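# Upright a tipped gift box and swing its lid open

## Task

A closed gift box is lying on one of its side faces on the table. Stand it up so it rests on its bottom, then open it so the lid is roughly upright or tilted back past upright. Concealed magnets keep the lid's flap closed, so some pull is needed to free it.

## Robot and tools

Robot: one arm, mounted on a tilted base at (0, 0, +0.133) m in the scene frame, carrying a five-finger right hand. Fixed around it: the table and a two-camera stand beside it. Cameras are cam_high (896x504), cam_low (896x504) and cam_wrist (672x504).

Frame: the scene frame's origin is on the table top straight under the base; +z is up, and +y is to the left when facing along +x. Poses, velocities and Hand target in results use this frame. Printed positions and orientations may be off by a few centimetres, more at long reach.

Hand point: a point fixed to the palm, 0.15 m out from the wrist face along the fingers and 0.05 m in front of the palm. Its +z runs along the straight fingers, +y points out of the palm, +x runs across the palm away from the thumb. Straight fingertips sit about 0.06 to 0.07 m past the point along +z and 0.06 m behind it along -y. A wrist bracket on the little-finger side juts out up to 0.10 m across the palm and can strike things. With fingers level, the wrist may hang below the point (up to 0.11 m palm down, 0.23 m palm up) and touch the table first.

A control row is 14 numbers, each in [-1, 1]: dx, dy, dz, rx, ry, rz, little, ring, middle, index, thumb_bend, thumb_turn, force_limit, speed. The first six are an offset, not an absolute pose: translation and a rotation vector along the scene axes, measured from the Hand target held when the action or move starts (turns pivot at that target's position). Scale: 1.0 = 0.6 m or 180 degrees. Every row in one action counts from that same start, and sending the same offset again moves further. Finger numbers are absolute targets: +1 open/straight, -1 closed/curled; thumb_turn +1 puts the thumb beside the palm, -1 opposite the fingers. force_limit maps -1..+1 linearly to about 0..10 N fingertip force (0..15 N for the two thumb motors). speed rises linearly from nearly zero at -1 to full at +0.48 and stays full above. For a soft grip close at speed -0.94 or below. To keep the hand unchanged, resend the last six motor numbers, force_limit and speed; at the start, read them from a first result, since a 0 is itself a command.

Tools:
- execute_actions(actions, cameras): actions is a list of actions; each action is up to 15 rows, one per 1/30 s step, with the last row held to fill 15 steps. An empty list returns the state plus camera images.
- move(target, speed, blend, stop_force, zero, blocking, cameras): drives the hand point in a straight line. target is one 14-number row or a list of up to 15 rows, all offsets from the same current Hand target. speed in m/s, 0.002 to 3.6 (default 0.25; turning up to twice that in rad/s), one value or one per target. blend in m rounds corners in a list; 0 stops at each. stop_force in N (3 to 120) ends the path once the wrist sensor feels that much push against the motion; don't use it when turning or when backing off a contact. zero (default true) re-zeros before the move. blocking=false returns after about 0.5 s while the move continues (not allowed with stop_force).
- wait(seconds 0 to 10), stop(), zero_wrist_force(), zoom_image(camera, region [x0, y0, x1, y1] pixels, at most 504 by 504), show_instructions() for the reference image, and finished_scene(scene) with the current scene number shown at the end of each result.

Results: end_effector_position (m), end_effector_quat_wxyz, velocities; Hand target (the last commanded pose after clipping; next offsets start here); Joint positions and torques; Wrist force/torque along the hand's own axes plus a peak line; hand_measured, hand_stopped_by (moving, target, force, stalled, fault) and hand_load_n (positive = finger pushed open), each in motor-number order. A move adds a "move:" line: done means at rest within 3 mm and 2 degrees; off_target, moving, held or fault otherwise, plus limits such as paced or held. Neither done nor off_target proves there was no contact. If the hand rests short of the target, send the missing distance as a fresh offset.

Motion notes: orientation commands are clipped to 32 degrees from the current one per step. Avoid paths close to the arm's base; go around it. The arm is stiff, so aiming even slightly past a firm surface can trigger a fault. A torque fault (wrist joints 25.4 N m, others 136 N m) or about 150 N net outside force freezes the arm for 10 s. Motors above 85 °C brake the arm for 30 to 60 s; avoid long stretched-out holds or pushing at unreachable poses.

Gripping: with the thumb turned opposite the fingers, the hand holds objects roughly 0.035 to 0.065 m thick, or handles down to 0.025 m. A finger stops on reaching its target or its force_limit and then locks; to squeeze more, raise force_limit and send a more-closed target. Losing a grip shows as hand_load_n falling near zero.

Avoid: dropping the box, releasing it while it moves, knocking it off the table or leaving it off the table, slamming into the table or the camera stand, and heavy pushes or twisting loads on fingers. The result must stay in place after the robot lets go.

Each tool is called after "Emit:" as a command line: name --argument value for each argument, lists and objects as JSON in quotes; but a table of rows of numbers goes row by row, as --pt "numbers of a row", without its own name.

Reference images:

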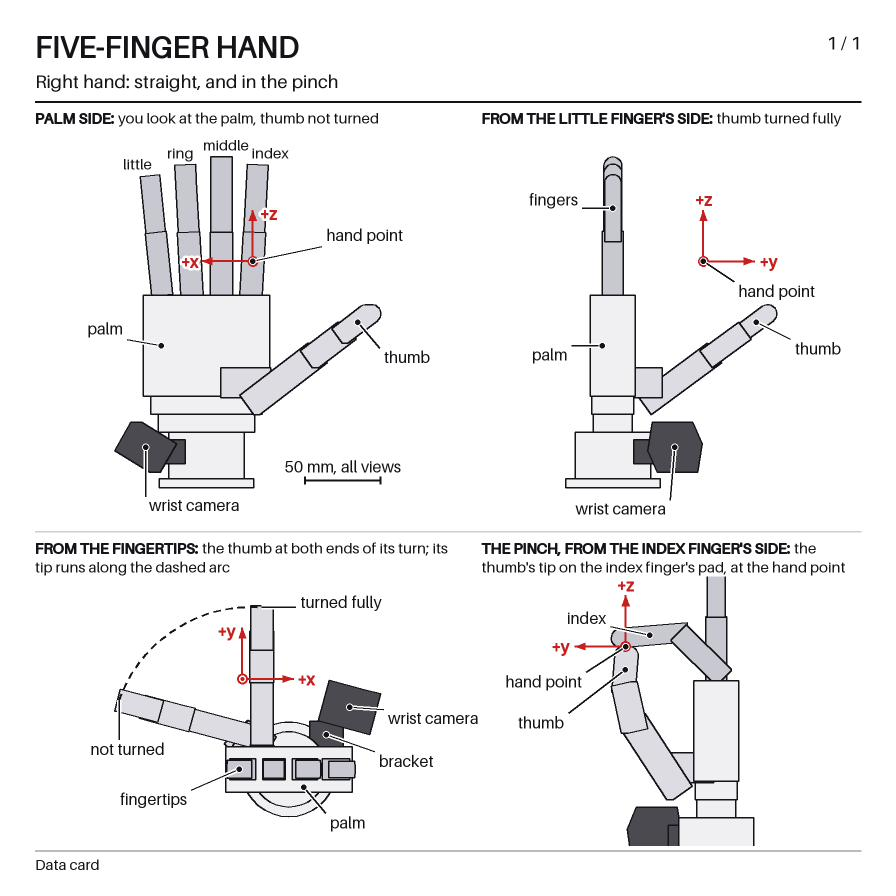

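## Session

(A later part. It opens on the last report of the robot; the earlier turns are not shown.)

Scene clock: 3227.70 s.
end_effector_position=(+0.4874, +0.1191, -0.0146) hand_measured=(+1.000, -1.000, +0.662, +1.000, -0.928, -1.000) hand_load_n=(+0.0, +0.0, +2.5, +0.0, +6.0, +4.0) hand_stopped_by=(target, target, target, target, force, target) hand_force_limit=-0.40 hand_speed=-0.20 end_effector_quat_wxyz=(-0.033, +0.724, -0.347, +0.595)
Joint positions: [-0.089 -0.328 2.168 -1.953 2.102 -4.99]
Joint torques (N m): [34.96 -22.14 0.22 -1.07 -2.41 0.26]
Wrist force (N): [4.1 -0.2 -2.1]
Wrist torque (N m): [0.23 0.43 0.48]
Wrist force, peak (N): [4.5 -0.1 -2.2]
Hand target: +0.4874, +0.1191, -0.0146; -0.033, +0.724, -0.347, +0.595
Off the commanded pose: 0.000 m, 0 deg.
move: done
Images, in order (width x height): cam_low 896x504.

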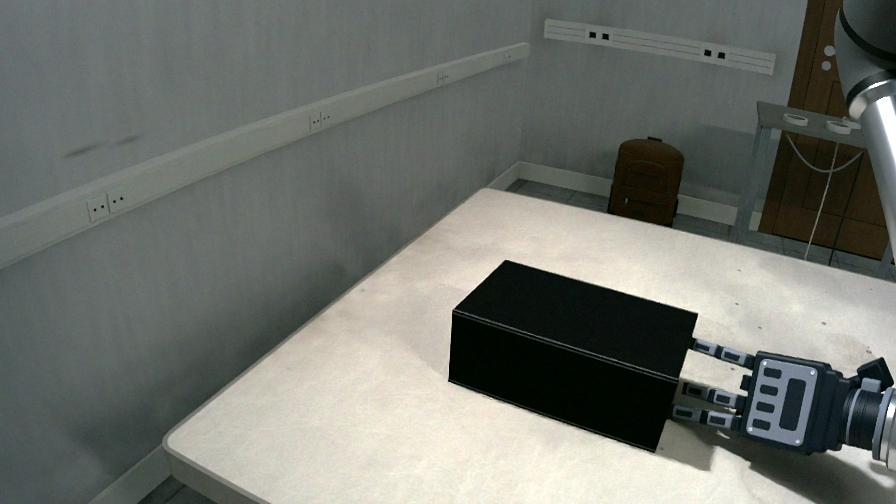

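Emit:
move --target '[0, 0, 0.00072, -0.00556, 0, 0, 1, -1, 0.66, 1, -1, -1, -0.4, -0.2]' --speed 0.01

Emit:
move --target '[0, 0, 0.00072, -0.00556, 0, 0, 1, -1, 0.66, 1, -1, -1, -0.4, -0.2]' --speed 0.01 --cameras '["cam_low", "cam_high"]'

Emit:
zoom_image --camera "cam_low" --region '[680, 300, 730, 350]'

Emit:
zoom_image --camera "cam_high" --region '[350, 250, 390, 290]'

Scene clock: 3234.83 s.
end_effector_position=(+0.4874, +0.1191, -0.0142) hand_measured=(+1.000, -1.000, +0.662, +1.000, -0.928, -1.000) hand_load_n=(+0.0, +0.0, +2.5, +0.5, +6.0, +4.0) hand_stopped_by=(target, target, target, target, force, target) hand_force_limit=-0.40 hand_speed=-0.20 end_effector_quat_wxyz=(-0.027, +0.725, -0.342, +0.598)
Joint positions: [-0.088 -0.319 2.164 -1.967 2.101 -5.01]
Joint torques (N m): [34.67 -23.28 -0.57 -1.55 -2.37 0.26]
Wrist force (N): [2.9 -0.4 -3.1]
Wrist torque (N m): [0.33 0.29 0.39]
Wrist force, peak (N): [4.6 -0.2 -2.1]
Hand target: +0.4874, +0.1191, -0.0142; -0.027, +0.725, -0.342, +0.598
Off the commanded pose: 0.000 m, 0 deg.
move: done

Scene clock: 3235.93 s.
end_effector_position=(+0.4874, +0.1191, -0.0137) hand_measured=(+1.000, -1.000, +0.662, +1.000, -0.928, -1.000) hand_load_n=(+0.0, +0.0, +2.5, +0.0, +6.0, +4.0) hand_stopped_by=(target, target, target, target, force, target) hand_force_limit=-0.40 hand_speed=-0.20 end_effector_quat_wxyz=(-0.020, +0.725, -0.337, +0.601)
Joint positions: [-0.087 -0.311 2.161 -1.981 2.101 -5.03]
Joint torques (N m): [35.2 -23.26 -0.59 -1.67 -2.49 0.17]
Wrist force (N): [3.4 -0.4 -3.0]
Wrist torque (N m): [0.31 0.25 0.42]
Wrist force, peak (N): [3.6 -0.4 -3.0]
Hand target: +0.4874, +0.1191, -0.0137; -0.021, +0.725, -0.337, +0.601
Off the commanded pose: 0.000 m, 0 deg.
move: done
Images, in order (width x height): cam_high 896x504, cam_low 896x504.

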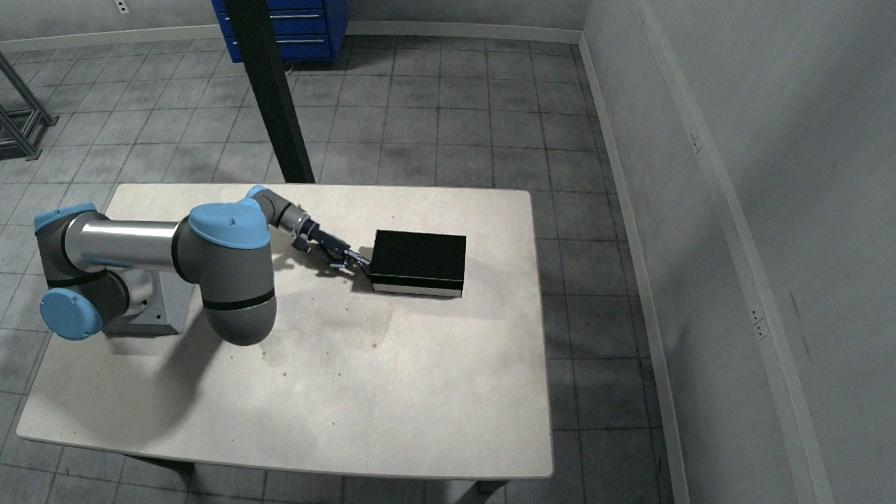

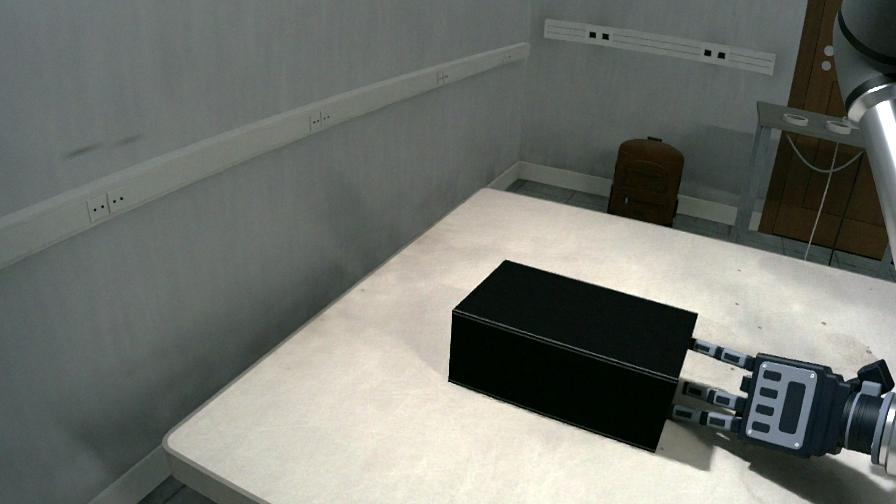

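Scaled by 10.080 from the camera's 896x504 image, which has a finer 1280x720 frame.

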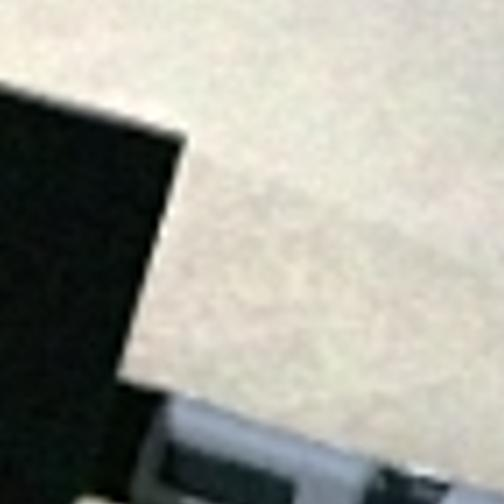

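Scaled by 12.600 from the camera's 896x504 image, which has a finer 1280x720 frame.

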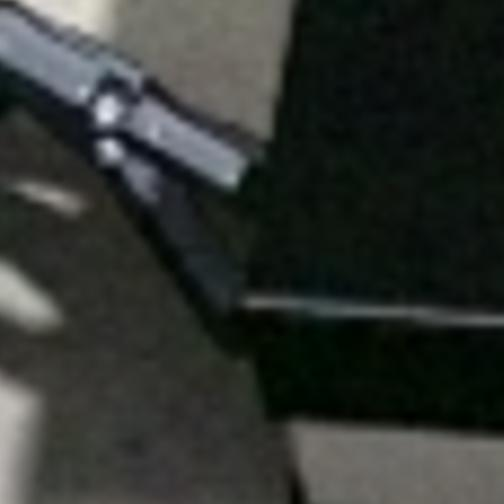

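Emit:
move --target '[0, 0, 0.00072, -0.00556, 0, 0, 1, -1, 0.66, 1, -1, -1, -0.4, -0.2]' --speed 0.01

Emit:
move --target '[0, 0, 0.00072, -0.00556, 0, 0, 1, -1, 0.66, 1, -1, -1, -0.4, -0.2]' --speed 0.01 --cameras '["cam_low", "cam_high"]'

Emit:
zoom_image --camera "cam_low" --region '[680, 300, 730, 350]'

Emit:
zoom_image --camera "cam_high" --region '[350, 250, 390, 290]'

Scene clock: 3242.07 s.
end_effector_position=(+0.4874, +0.1191, -0.0133) hand_measured=(+1.000, -1.000, +0.662, +1.000, -0.928, -1.000) hand_load_n=(+0.0, +0.0, +2.5, +0.0, +6.0, +4.0) hand_stopped_by=(target, target, target, target, force, target) hand_force_limit=-0.40 hand_speed=-0.20 end_effector_quat_wxyz=(-0.014, +0.725, -0.331, +0.604)
Joint positions: [-0.087 -0.302 2.157 -1.995 2.099 -5.05]
Joint torques (N m): [34.05 -22.9 -0.34 -1.6 -2.33 0.34]
Wrist force (N): [4.4 -0.2 -5.2]
Wrist torque (N m): [0.48 0.34 0.48]
Wrist force, peak (N): [4.5 -0.2 -5.3]
Hand target: +0.4874, +0.1191, -0.0133; -0.014, +0.725, -0.331, +0.604
Off the commanded pose: 0.000 m, 0 deg.
move: done

Scene clock: 3243.17 s.
end_effector_position=(+0.4874, +0.1191, -0.0129) hand_measured=(+1.000, -1.000, +0.662, +1.000, -0.928, -1.000) hand_load_n=(+0.0, +0.0, +2.5, +0.5, +6.0, +4.0) hand_stopped_by=(target, target, target, target, force, target) hand_force_limit=-0.40 hand_speed=-0.20 end_effector_quat_wxyz=(-0.008, +0.725, -0.326, +0.607)
Joint positions: [-0.086 -0.294 2.154 -2.009 2.098 -5.07]
Joint torques (N m): [34.47 -23.46 -0.38 -1.58 -2.2 0.35]
Wrist force (N): [4.5 -0.4 -5.1]
Wrist torque (N m): [0.49 0.41 0.49]
Wrist force, peak (N): [4.6 -0.4 -5.6]
Hand target: +0.4874, +0.1191, -0.0129; -0.008, +0.725, -0.326, +0.606
Off the commanded pose: 0.000 m, 0 deg.
move: done
Images, in order (width x height): cam_high 896x504, cam_low 896x504.

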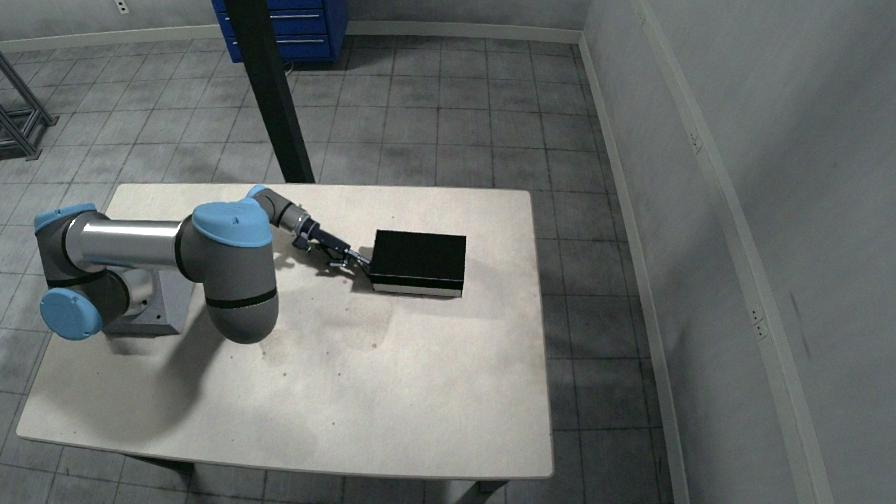

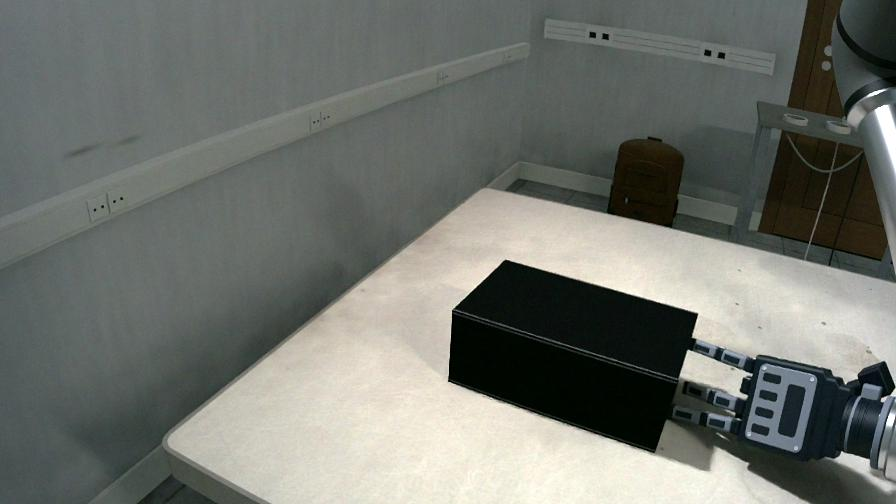

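Scaled by 10.080 from the camera's 896x504 image, which has a finer 1280x720 frame.

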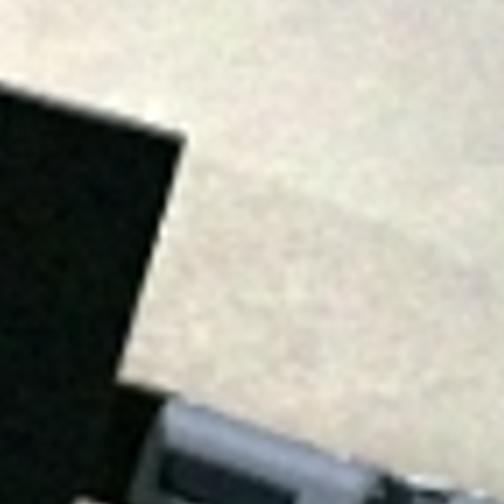

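Scaled by 12.600 from the camera's 896x504 image, which has a finer 1280x720 frame.

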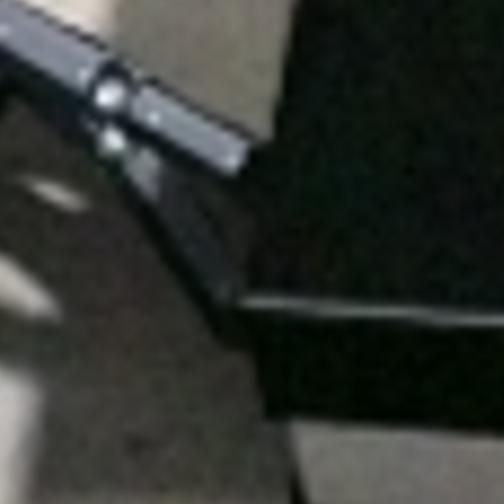

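Emit:
move --target '[-0.0005, 0, 0.00072, -0.00556, 0, 0, 1, -1, 0.66, 1, -1, -1, -0.4, -0.2]' --speed 0.01

Emit:
move --target '[-0.0005, 0, 0.00072, -0.00556, 0, 0, 1, -1, 0.66, 1, -1, -1, -0.4, -0.2]' --speed 0.01 --cameras '["cam_low", "cam_high"]'

Emit:
zoom_image --camera "cam_low" --region '[680, 300, 730, 350]'

Emit:
zoom_image --camera "cam_low" --region '[660, 360, 710, 410]'

Scene clock: 3258.87 s.
end_effector_position=(+0.4871, +0.1191, -0.0124) hand_measured=(+1.000, -1.000, +0.662, +1.000, -0.928, -1.000) hand_load_n=(+0.0, +0.0, +2.5, +0.0, +6.0, +4.0) hand_stopped_by=(target, target, target, target, force, target) hand_force_limit=-0.40 hand_speed=-0.20 end_effector_quat_wxyz=(-0.001, +0.725, -0.321, +0.609)
Joint positions: [-0.086 -0.285 2.151 -2.024 2.096 -5.091]
Joint torques (N m): [34.23 -22.93 -0.59 -1.24 -1.96 0.29]
Wrist force (N): [4.6 -1.3 -3.4]
Wrist torque (N m): [0.42 0.36 0.50]
Wrist force, peak (N): [5.0 -0.4 -5.4]
Hand target: +0.4871, +0.1191, -0.0124; -0.002, +0.725, -0.321, +0.609
Off the commanded pose: 0.000 m, 0 deg.
move: done

Scene clock: 3259.97 s.
end_effector_position=(+0.4868, +0.1191, -0.0120) hand_measured=(+1.000, -1.000, +0.662, +1.000, -0.928, -1.000) hand_load_n=(+0.0, +0.0, +3.0, +0.0, +6.0, +4.0) hand_stopped_by=(target, target, target, target, force, target) hand_force_limit=-0.40 hand_speed=-0.20 end_effector_quat_wxyz=(+0.005, +0.725, -0.315, +0.612)
Joint positions: [-0.086 -0.277 2.148 -2.039 2.094 -5.111]
Joint torques (N m): [34.13 -24.46 -0.15 -1.83 -2.35 0.2]
Wrist force (N): [2.4 -0.2 -3.1]
Wrist torque (N m): [0.35 0.27 0.37]
Wrist force, peak (N): [4.8 -1.0 -3.5]
Hand target: +0.4868, +0.1191, -0.0120; +0.005, +0.725, -0.316, +0.612
Off the commanded pose: 0.000 m, 0 deg.
move: done
Images, in order (width x height): cam_high 896x504, cam_low 896x504.

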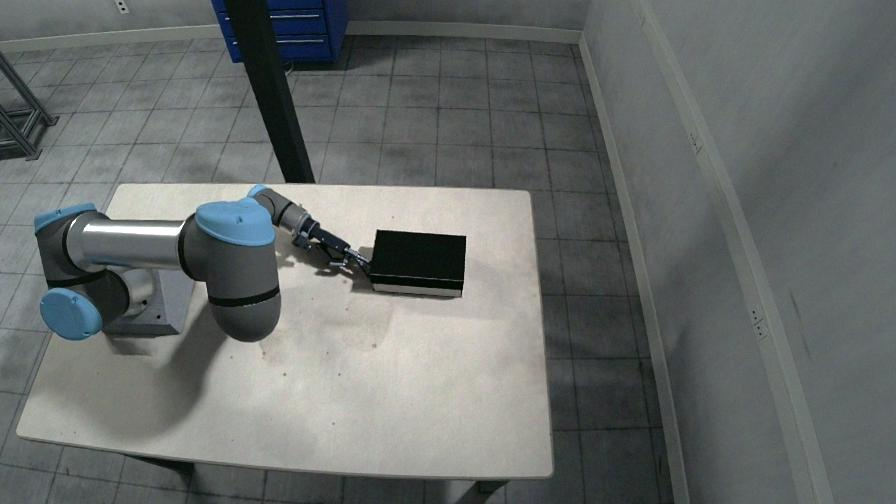

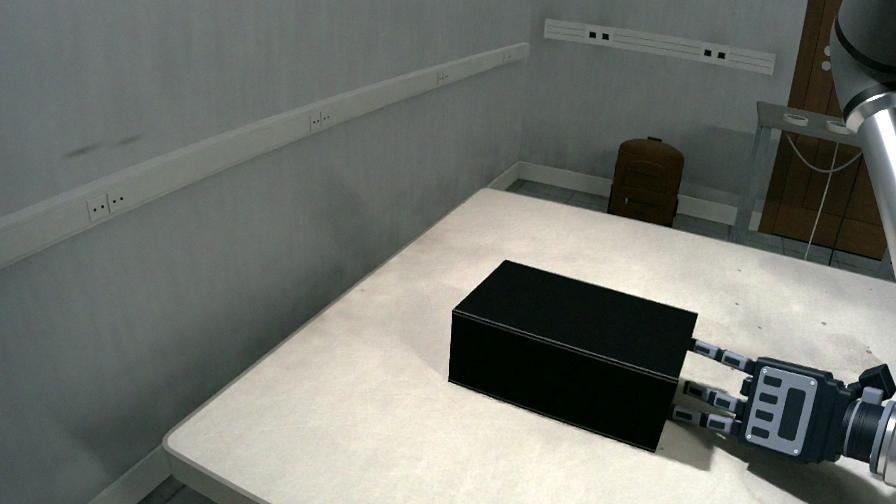

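Scaled by 10.080 from the camera's 896x504 image, which has a finer 1280x720 frame.

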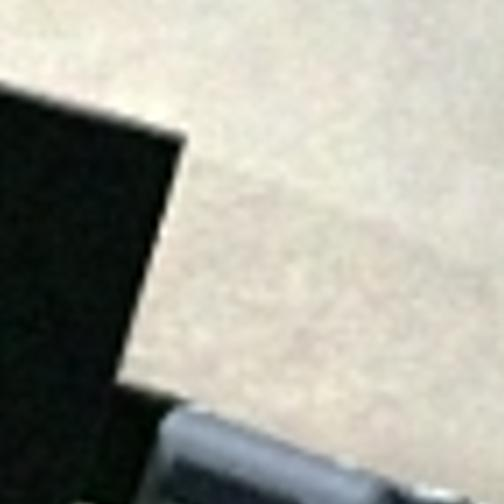

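Scaled by 10.080 from the camera's 896x504 image, which has a finer 1280x720 frame.

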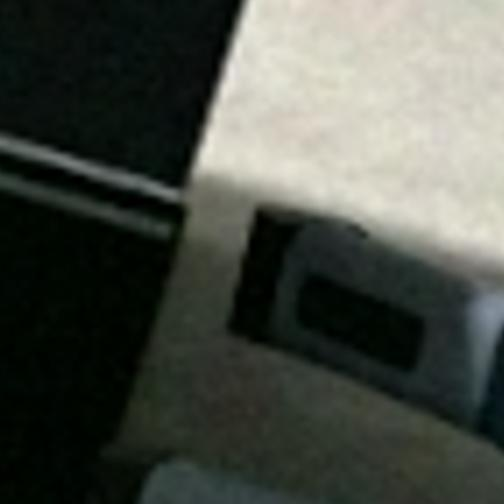

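Emit:
zoom_image --camera "cam_low" --region '[640, 370, 720, 460]'

Emit:
zoom_image --camera "cam_low" --region '[660, 310, 740, 390]'

Emit:
zoom_image --camera "cam_high" --region '[340, 220, 420, 310]'

Scaled by 5.600 from the camera's 896x504 image, which has a finer 1280x720 frame.

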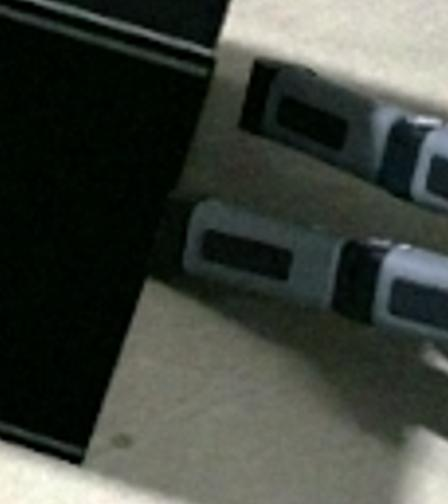

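Scaled by 6.300 from the camera's 896x504 image, which has a finer 1280x720 frame.

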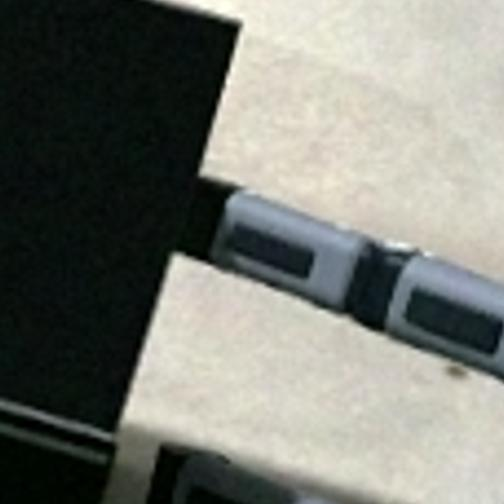

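Scaled by 5.600 from the camera's 896x504 image, which has a finer 1280x720 frame.

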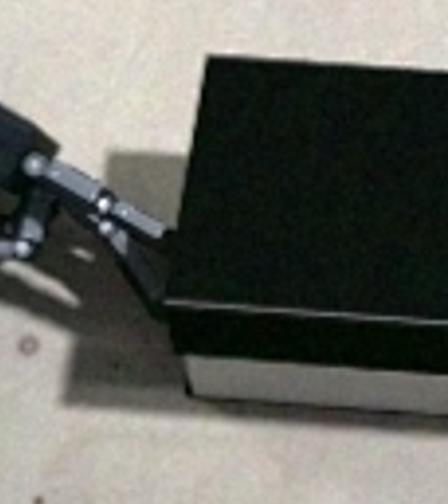

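Emit:
move --target '[0.0005, 0, 0.005, 0, 0, 0, 1, -1, 0.66, 1, -1, -1, -0.4, -0.2]' --speed 0.005

Emit:
move --target '[0, 0, 0.0025, 0, 0, 0, 1, -1, 0.66, 1, -1, -1, -0.4, -0.2]' --speed 0.005

Emit:
move --target '[0, 0, 0.0025, 0, 0, 0, 1, -1, 0.66, 1, -1, -1, -0.4, -0.2]' --speed 0.005

Emit:
move --target '[0, 0, 0.0025, 0, 0, 0, 1, -1, 0.66, 1, -1, -1, -0.4, -0.2]' --speed 0.005 --cameras '["cam_low"]'

Emit:
zoom_image --camera "cam_low" --region '[670, 300, 730, 350]'

Scene clock: 3543.53 s.
end_effector_position=(+0.4871, +0.1191, -0.0090) hand_measured=(+1.000, -1.000, +0.662, +1.000, -0.928, -1.000) hand_load_n=(+0.0, +0.0, +2.5, +0.0, +6.0, +4.0) hand_stopped_by=(target, target, target, target, force, target) hand_force_limit=-0.40 hand_speed=-0.20 end_effector_quat_wxyz=(+0.005, +0.725, -0.316, +0.612)
Joint positions: [-0.079 -0.284 2.149 -2.034 2.101 -5.112]
Joint torques (N m): [30.06 -29.61 9.28 0.67 -0.37 -1.14]
Wrist force (N): [-0.7 0.1 -0.9]
Wrist torque (N m): [0.10 0.08 0.15]
Wrist force, peak (N): [2.7 -0.6 -3.4]
Hand target: +0.4871, +0.1191, -0.0090; +0.005, +0.725, -0.316, +0.612
Off the commanded pose: 0.000 m, 0 deg.
move: done

Scene clock: 3544.23 s.
end_effector_position=(+0.4871, +0.1191, -0.0075) hand_measured=(+1.000, -1.000, +0.662, +1.000, -0.928, -1.000) hand_load_n=(+0.0, +0.0, +2.5, +0.0, +6.0, +4.0) hand_stopped_by=(target, target, target, target, force, target) hand_force_limit=-0.40 hand_speed=-0.20 end_effector_quat_wxyz=(+0.005, +0.725, -0.316, +0.612)
Joint positions: [-0.076 -0.287 2.15 -2.032 2.104 -5.112]
Joint torques (N m): [33.17 -32.09 9.02 0.93 -0.19 -1.26]
Wrist force (N): [-0.9 0.5 -0.7]
Wrist torque (N m): [0.14 0.09 0.15]
Wrist force, peak (N): [-0.8 1.0 -0.8]
Hand target: +0.4871, +0.1191, -0.0075; +0.005, +0.725, -0.316, +0.612
Off the commanded pose: 0.000 m, 0 deg.
move: done

Scene clock: 3544.93 s.
end_effector_position=(+0.4871, +0.1191, -0.0060) hand_measured=(+1.000, -1.000, +0.662, +1.000, -0.928, -1.000) hand_load_n=(+0.0, +0.0, +2.5, +0.0, +5.5, +4.0) hand_stopped_by=(target, target, target, target, force, target) hand_force_limit=-0.40 hand_speed=-0.20 end_effector_quat_wxyz=(+0.005, +0.725, -0.316, +0.612)
Joint positions: [-0.072 -0.29 2.151 -2.03 2.108 -5.113]
Joint torques (N m): [33.49 -32.28 8.85 0.83 -0.19 -1.34]
Wrist force (N): [-0.7 0.6 -0.9]
Wrist torque (N m): [0.17 0.08 0.17]
Wrist force, peak (N): [-1.0 0.8 -0.8]
Hand target: +0.4871, +0.1191, -0.0060; +0.005, +0.725, -0.316, +0.612
Off the commanded pose: 0.000 m, 0 deg.
move: done

Scene clock: 3545.63 s.
end_effector_position=(+0.4871, +0.1191, -0.0045) hand_measured=(+1.000, -1.000, +0.662, +1.000, -0.928, -1.000) hand_load_n=(-0.5, +0.0, +2.5, +0.0, +5.5, +4.0) hand_stopped_by=(target, target, target, target, force, target) hand_force_limit=-0.40 hand_speed=-0.20 end_effector_quat_wxyz=(+0.005, +0.725, -0.316, +0.612)
Joint positions: [-0.069 -0.293 2.151 -2.028 2.111 -5.114]
Joint torques (N m): [33.82 -32.44 8.86 0.69 -0.34 -1.16]
Wrist force (N): [-1.8 1.0 -0.3]
Wrist torque (N m): [0.10 -0.01 0.12]
Wrist force, peak (N): [-2.1 1.0 -0.6]
Hand target: +0.4871, +0.1191, -0.0045; +0.005, +0.725, -0.316, +0.612
Off the commanded pose: 0.000 m, 0 deg.
move: done
Images, in order (width x height): cam_low 896x504.

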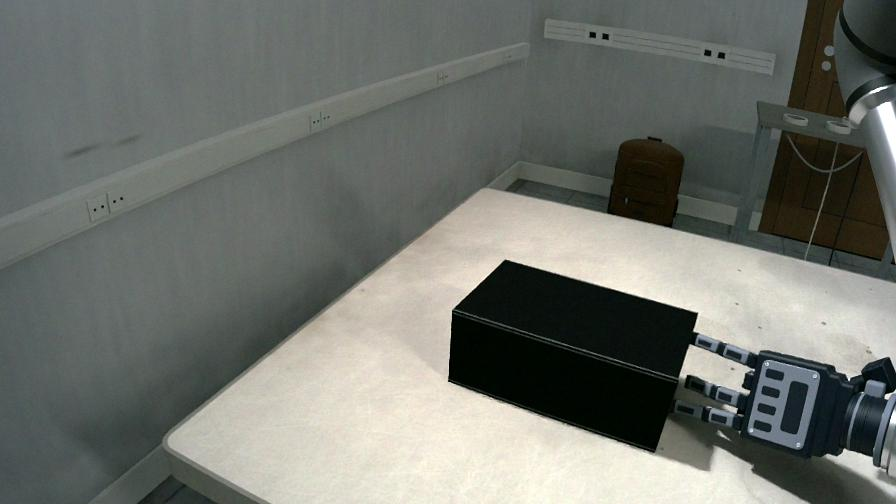

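Scaled by 8.400 from the camera's 896x504 image, which has a finer 1280x720 frame.

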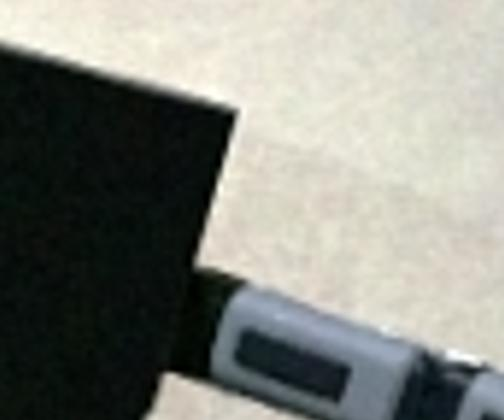

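Emit:
move --pt "0 0 -0.0042 0 0 0 1 -1 0.66 1 -1 -1 -0.4 -0.2" --pt "-0.042 0 -0.0042 0 0 0 1 -1 0.66 1 -1 -1 -0.4 -0.2" --pt "-0.042 -0.069 -0.0098 0.0278 0 0 0.5 -1 0.88 1 -1 -1 -0.4 -0.2" --speed 0.03 --cameras '["all"]'

Emit:
zoom_image --camera "cam_high" --region '[330, 230, 410, 310]'

Emit:
zoom_image --camera "cam_low" --region '[650, 300, 770, 440]'

Scene clock: 3609.07 s.
end_effector_position=(+0.4619, +0.0777, -0.0104) hand_measured=(+0.500, -1.000, +0.880, +1.000, -0.928, -1.000) hand_load_n=(+0.0, +0.0, +0.5, +0.0, +5.5, +2.0) hand_stopped_by=(target, target, target, target, force, target) hand_force_limit=-0.40 hand_speed=-0.20 end_effector_quat_wxyz=(-0.027, +0.725, -0.342, +0.598)
Joint positions: [-0.176 -0.375 2.3 -2.042 2.014 -4.998]
Joint torques (N m): [36.39 -17.53 0.1 -3.23 0.39 -1.31]
Wrist force (N): [-1.1 0.4 -0.5]
Wrist torque (N m): [0.11 0.13 0.12]
Wrist force, peak (N): [-2.1 1.1 -0.6]
Hand target: +0.4619, +0.0777, -0.0104; -0.027, +0.725, -0.342, +0.598
Off the commanded pose: 0.000 m, 0 deg.
move: done

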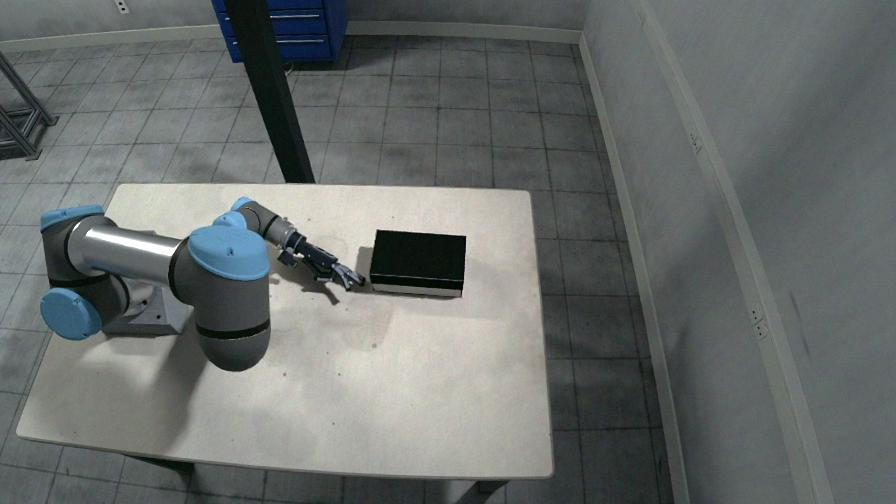

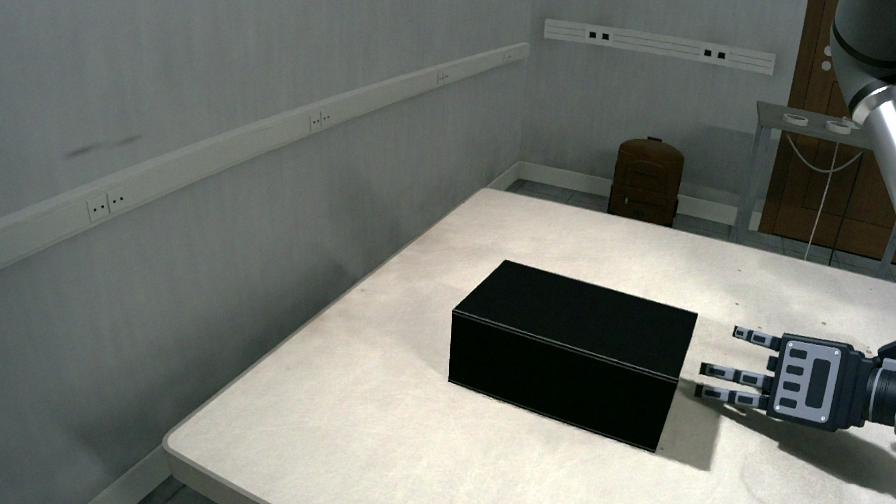

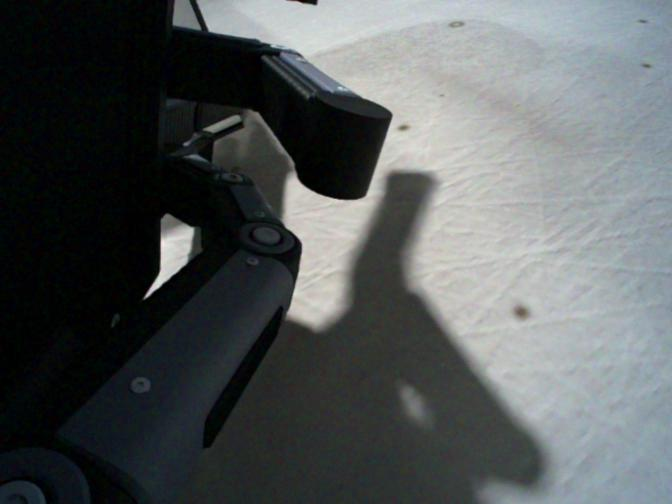

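Scaled by 6.300 from the camera's 896x504 image, which has a finer 1280x720 frame.

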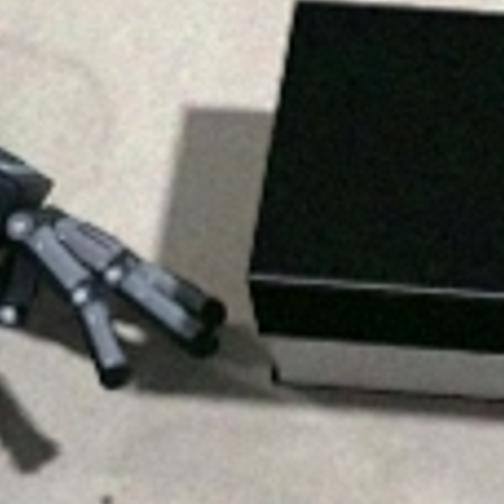

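Scaled by 3.600 from the camera's 896x504 image, which has a finer 1280x720 frame.

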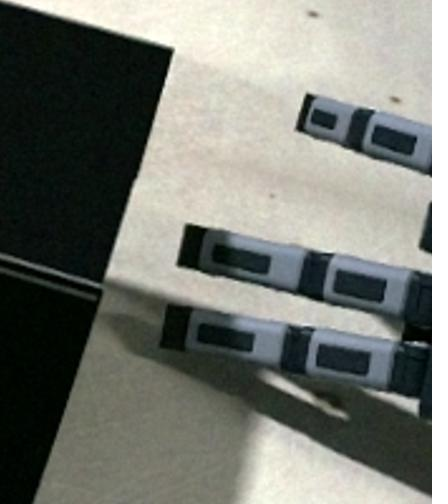

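Emit:
zoom_image --camera "cam_high" --region '[345, 265, 385, 305]'

Emit:
zoom_image --camera "cam_low" --region '[685, 350, 745, 410]'

Scaled by 12.600 from the camera's 896x504 image, which has a finer 1280x720 frame.

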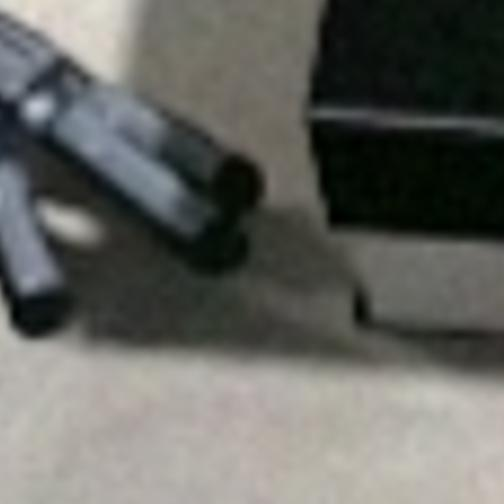

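Scaled by 8.400 from the camera's 896x504 image, which has a finer 1280x720 frame.

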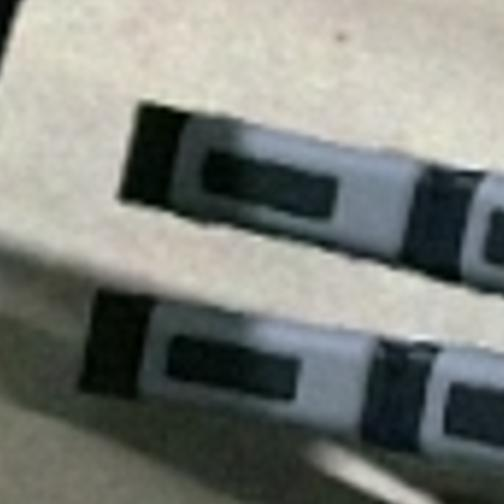

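Emit:
move --pt "0 0.0075 -0.006 0.0222 0 0 0.5 -1 0.92 1 -1 -1 -0.4 -0.2" --pt "0.036 0.0075 -0.006 0.0222 0 0 0.5 -1 0.92 1 -1 -1 -0.4 -0.2" --speed 0.02 --cameras '["cam_low", "cam_high"]'

Emit:
zoom_image --camera "cam_high" --region '[350, 265, 390, 305]'

Emit:
zoom_image --camera "cam_low" --region '[665, 340, 725, 400]'

Scene clock: 3640.10 s.
end_effector_position=(+0.4836, +0.0822, -0.0140) hand_measured=(+0.500, -1.000, +0.920, +1.000, -0.928, -1.000) hand_load_n=(+0.0, +0.0, +0.0, +0.0, +5.5, +1.5) hand_stopped_by=(target, target, target, target, force, target) hand_force_limit=-0.40 hand_speed=-0.20 end_effector_quat_wxyz=(-0.052, +0.723, -0.363, +0.585)
Joint positions: [-0.172 -0.421 2.258 -1.918 2.022 -4.921]
Joint torques (N m): [36.2 -21.41 12.3 -3.12 0.41 -1.12]
Wrist force (N): [-0.7 0.6 -1.0]
Wrist torque (N m): [0.07 0.14 0.13]
Wrist force, peak (N): [-0.7 1.1 -1.2]
Hand target: +0.4835, +0.0822, -0.0140; -0.052, +0.723, -0.363, +0.585
Off the commanded pose: 0.000 m, 0 deg.
move: done
Images, in order (width x height): cam_high 896x504, cam_low 896x504.

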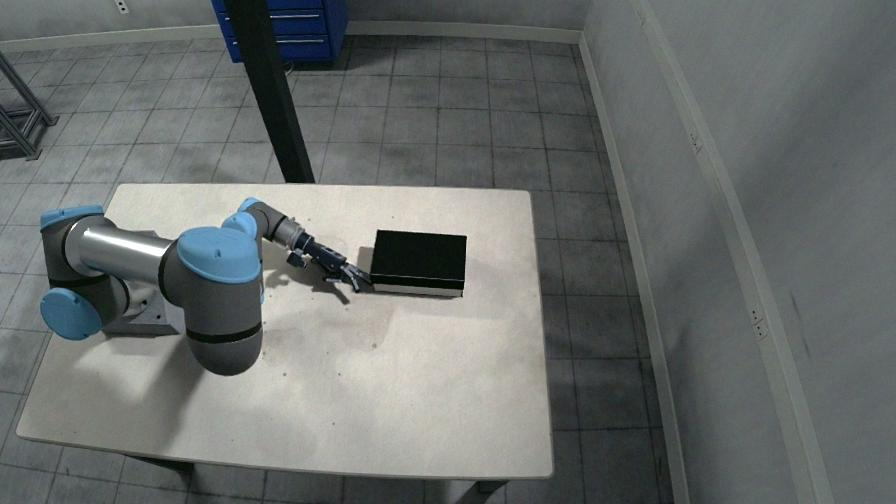

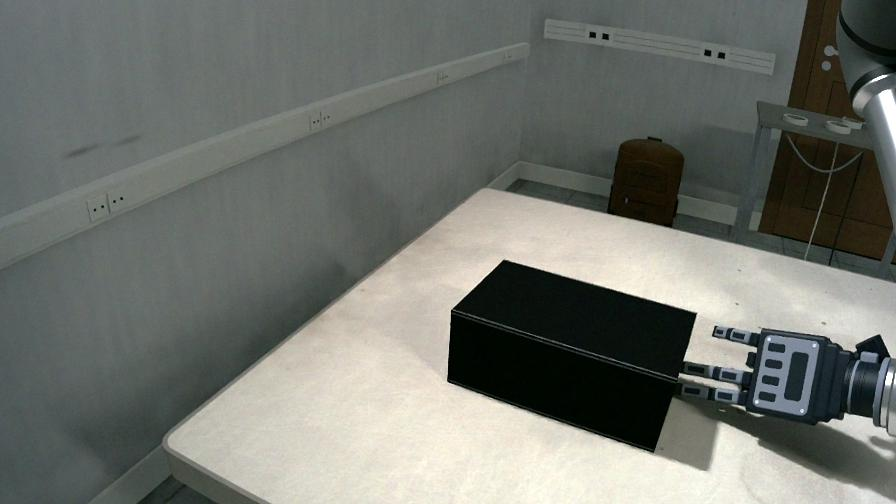

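Scaled by 12.600 from the camera's 896x504 image, which has a finer 1280x720 frame.

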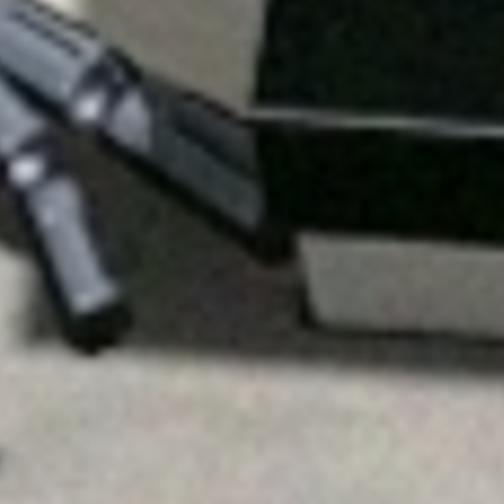

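Scaled by 8.400 from the camera's 896x504 image, which has a finer 1280x720 frame.

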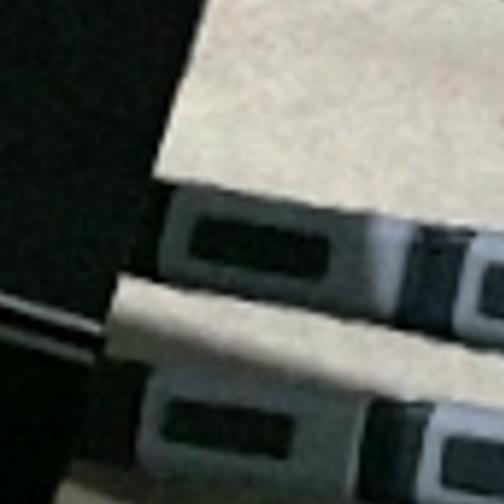

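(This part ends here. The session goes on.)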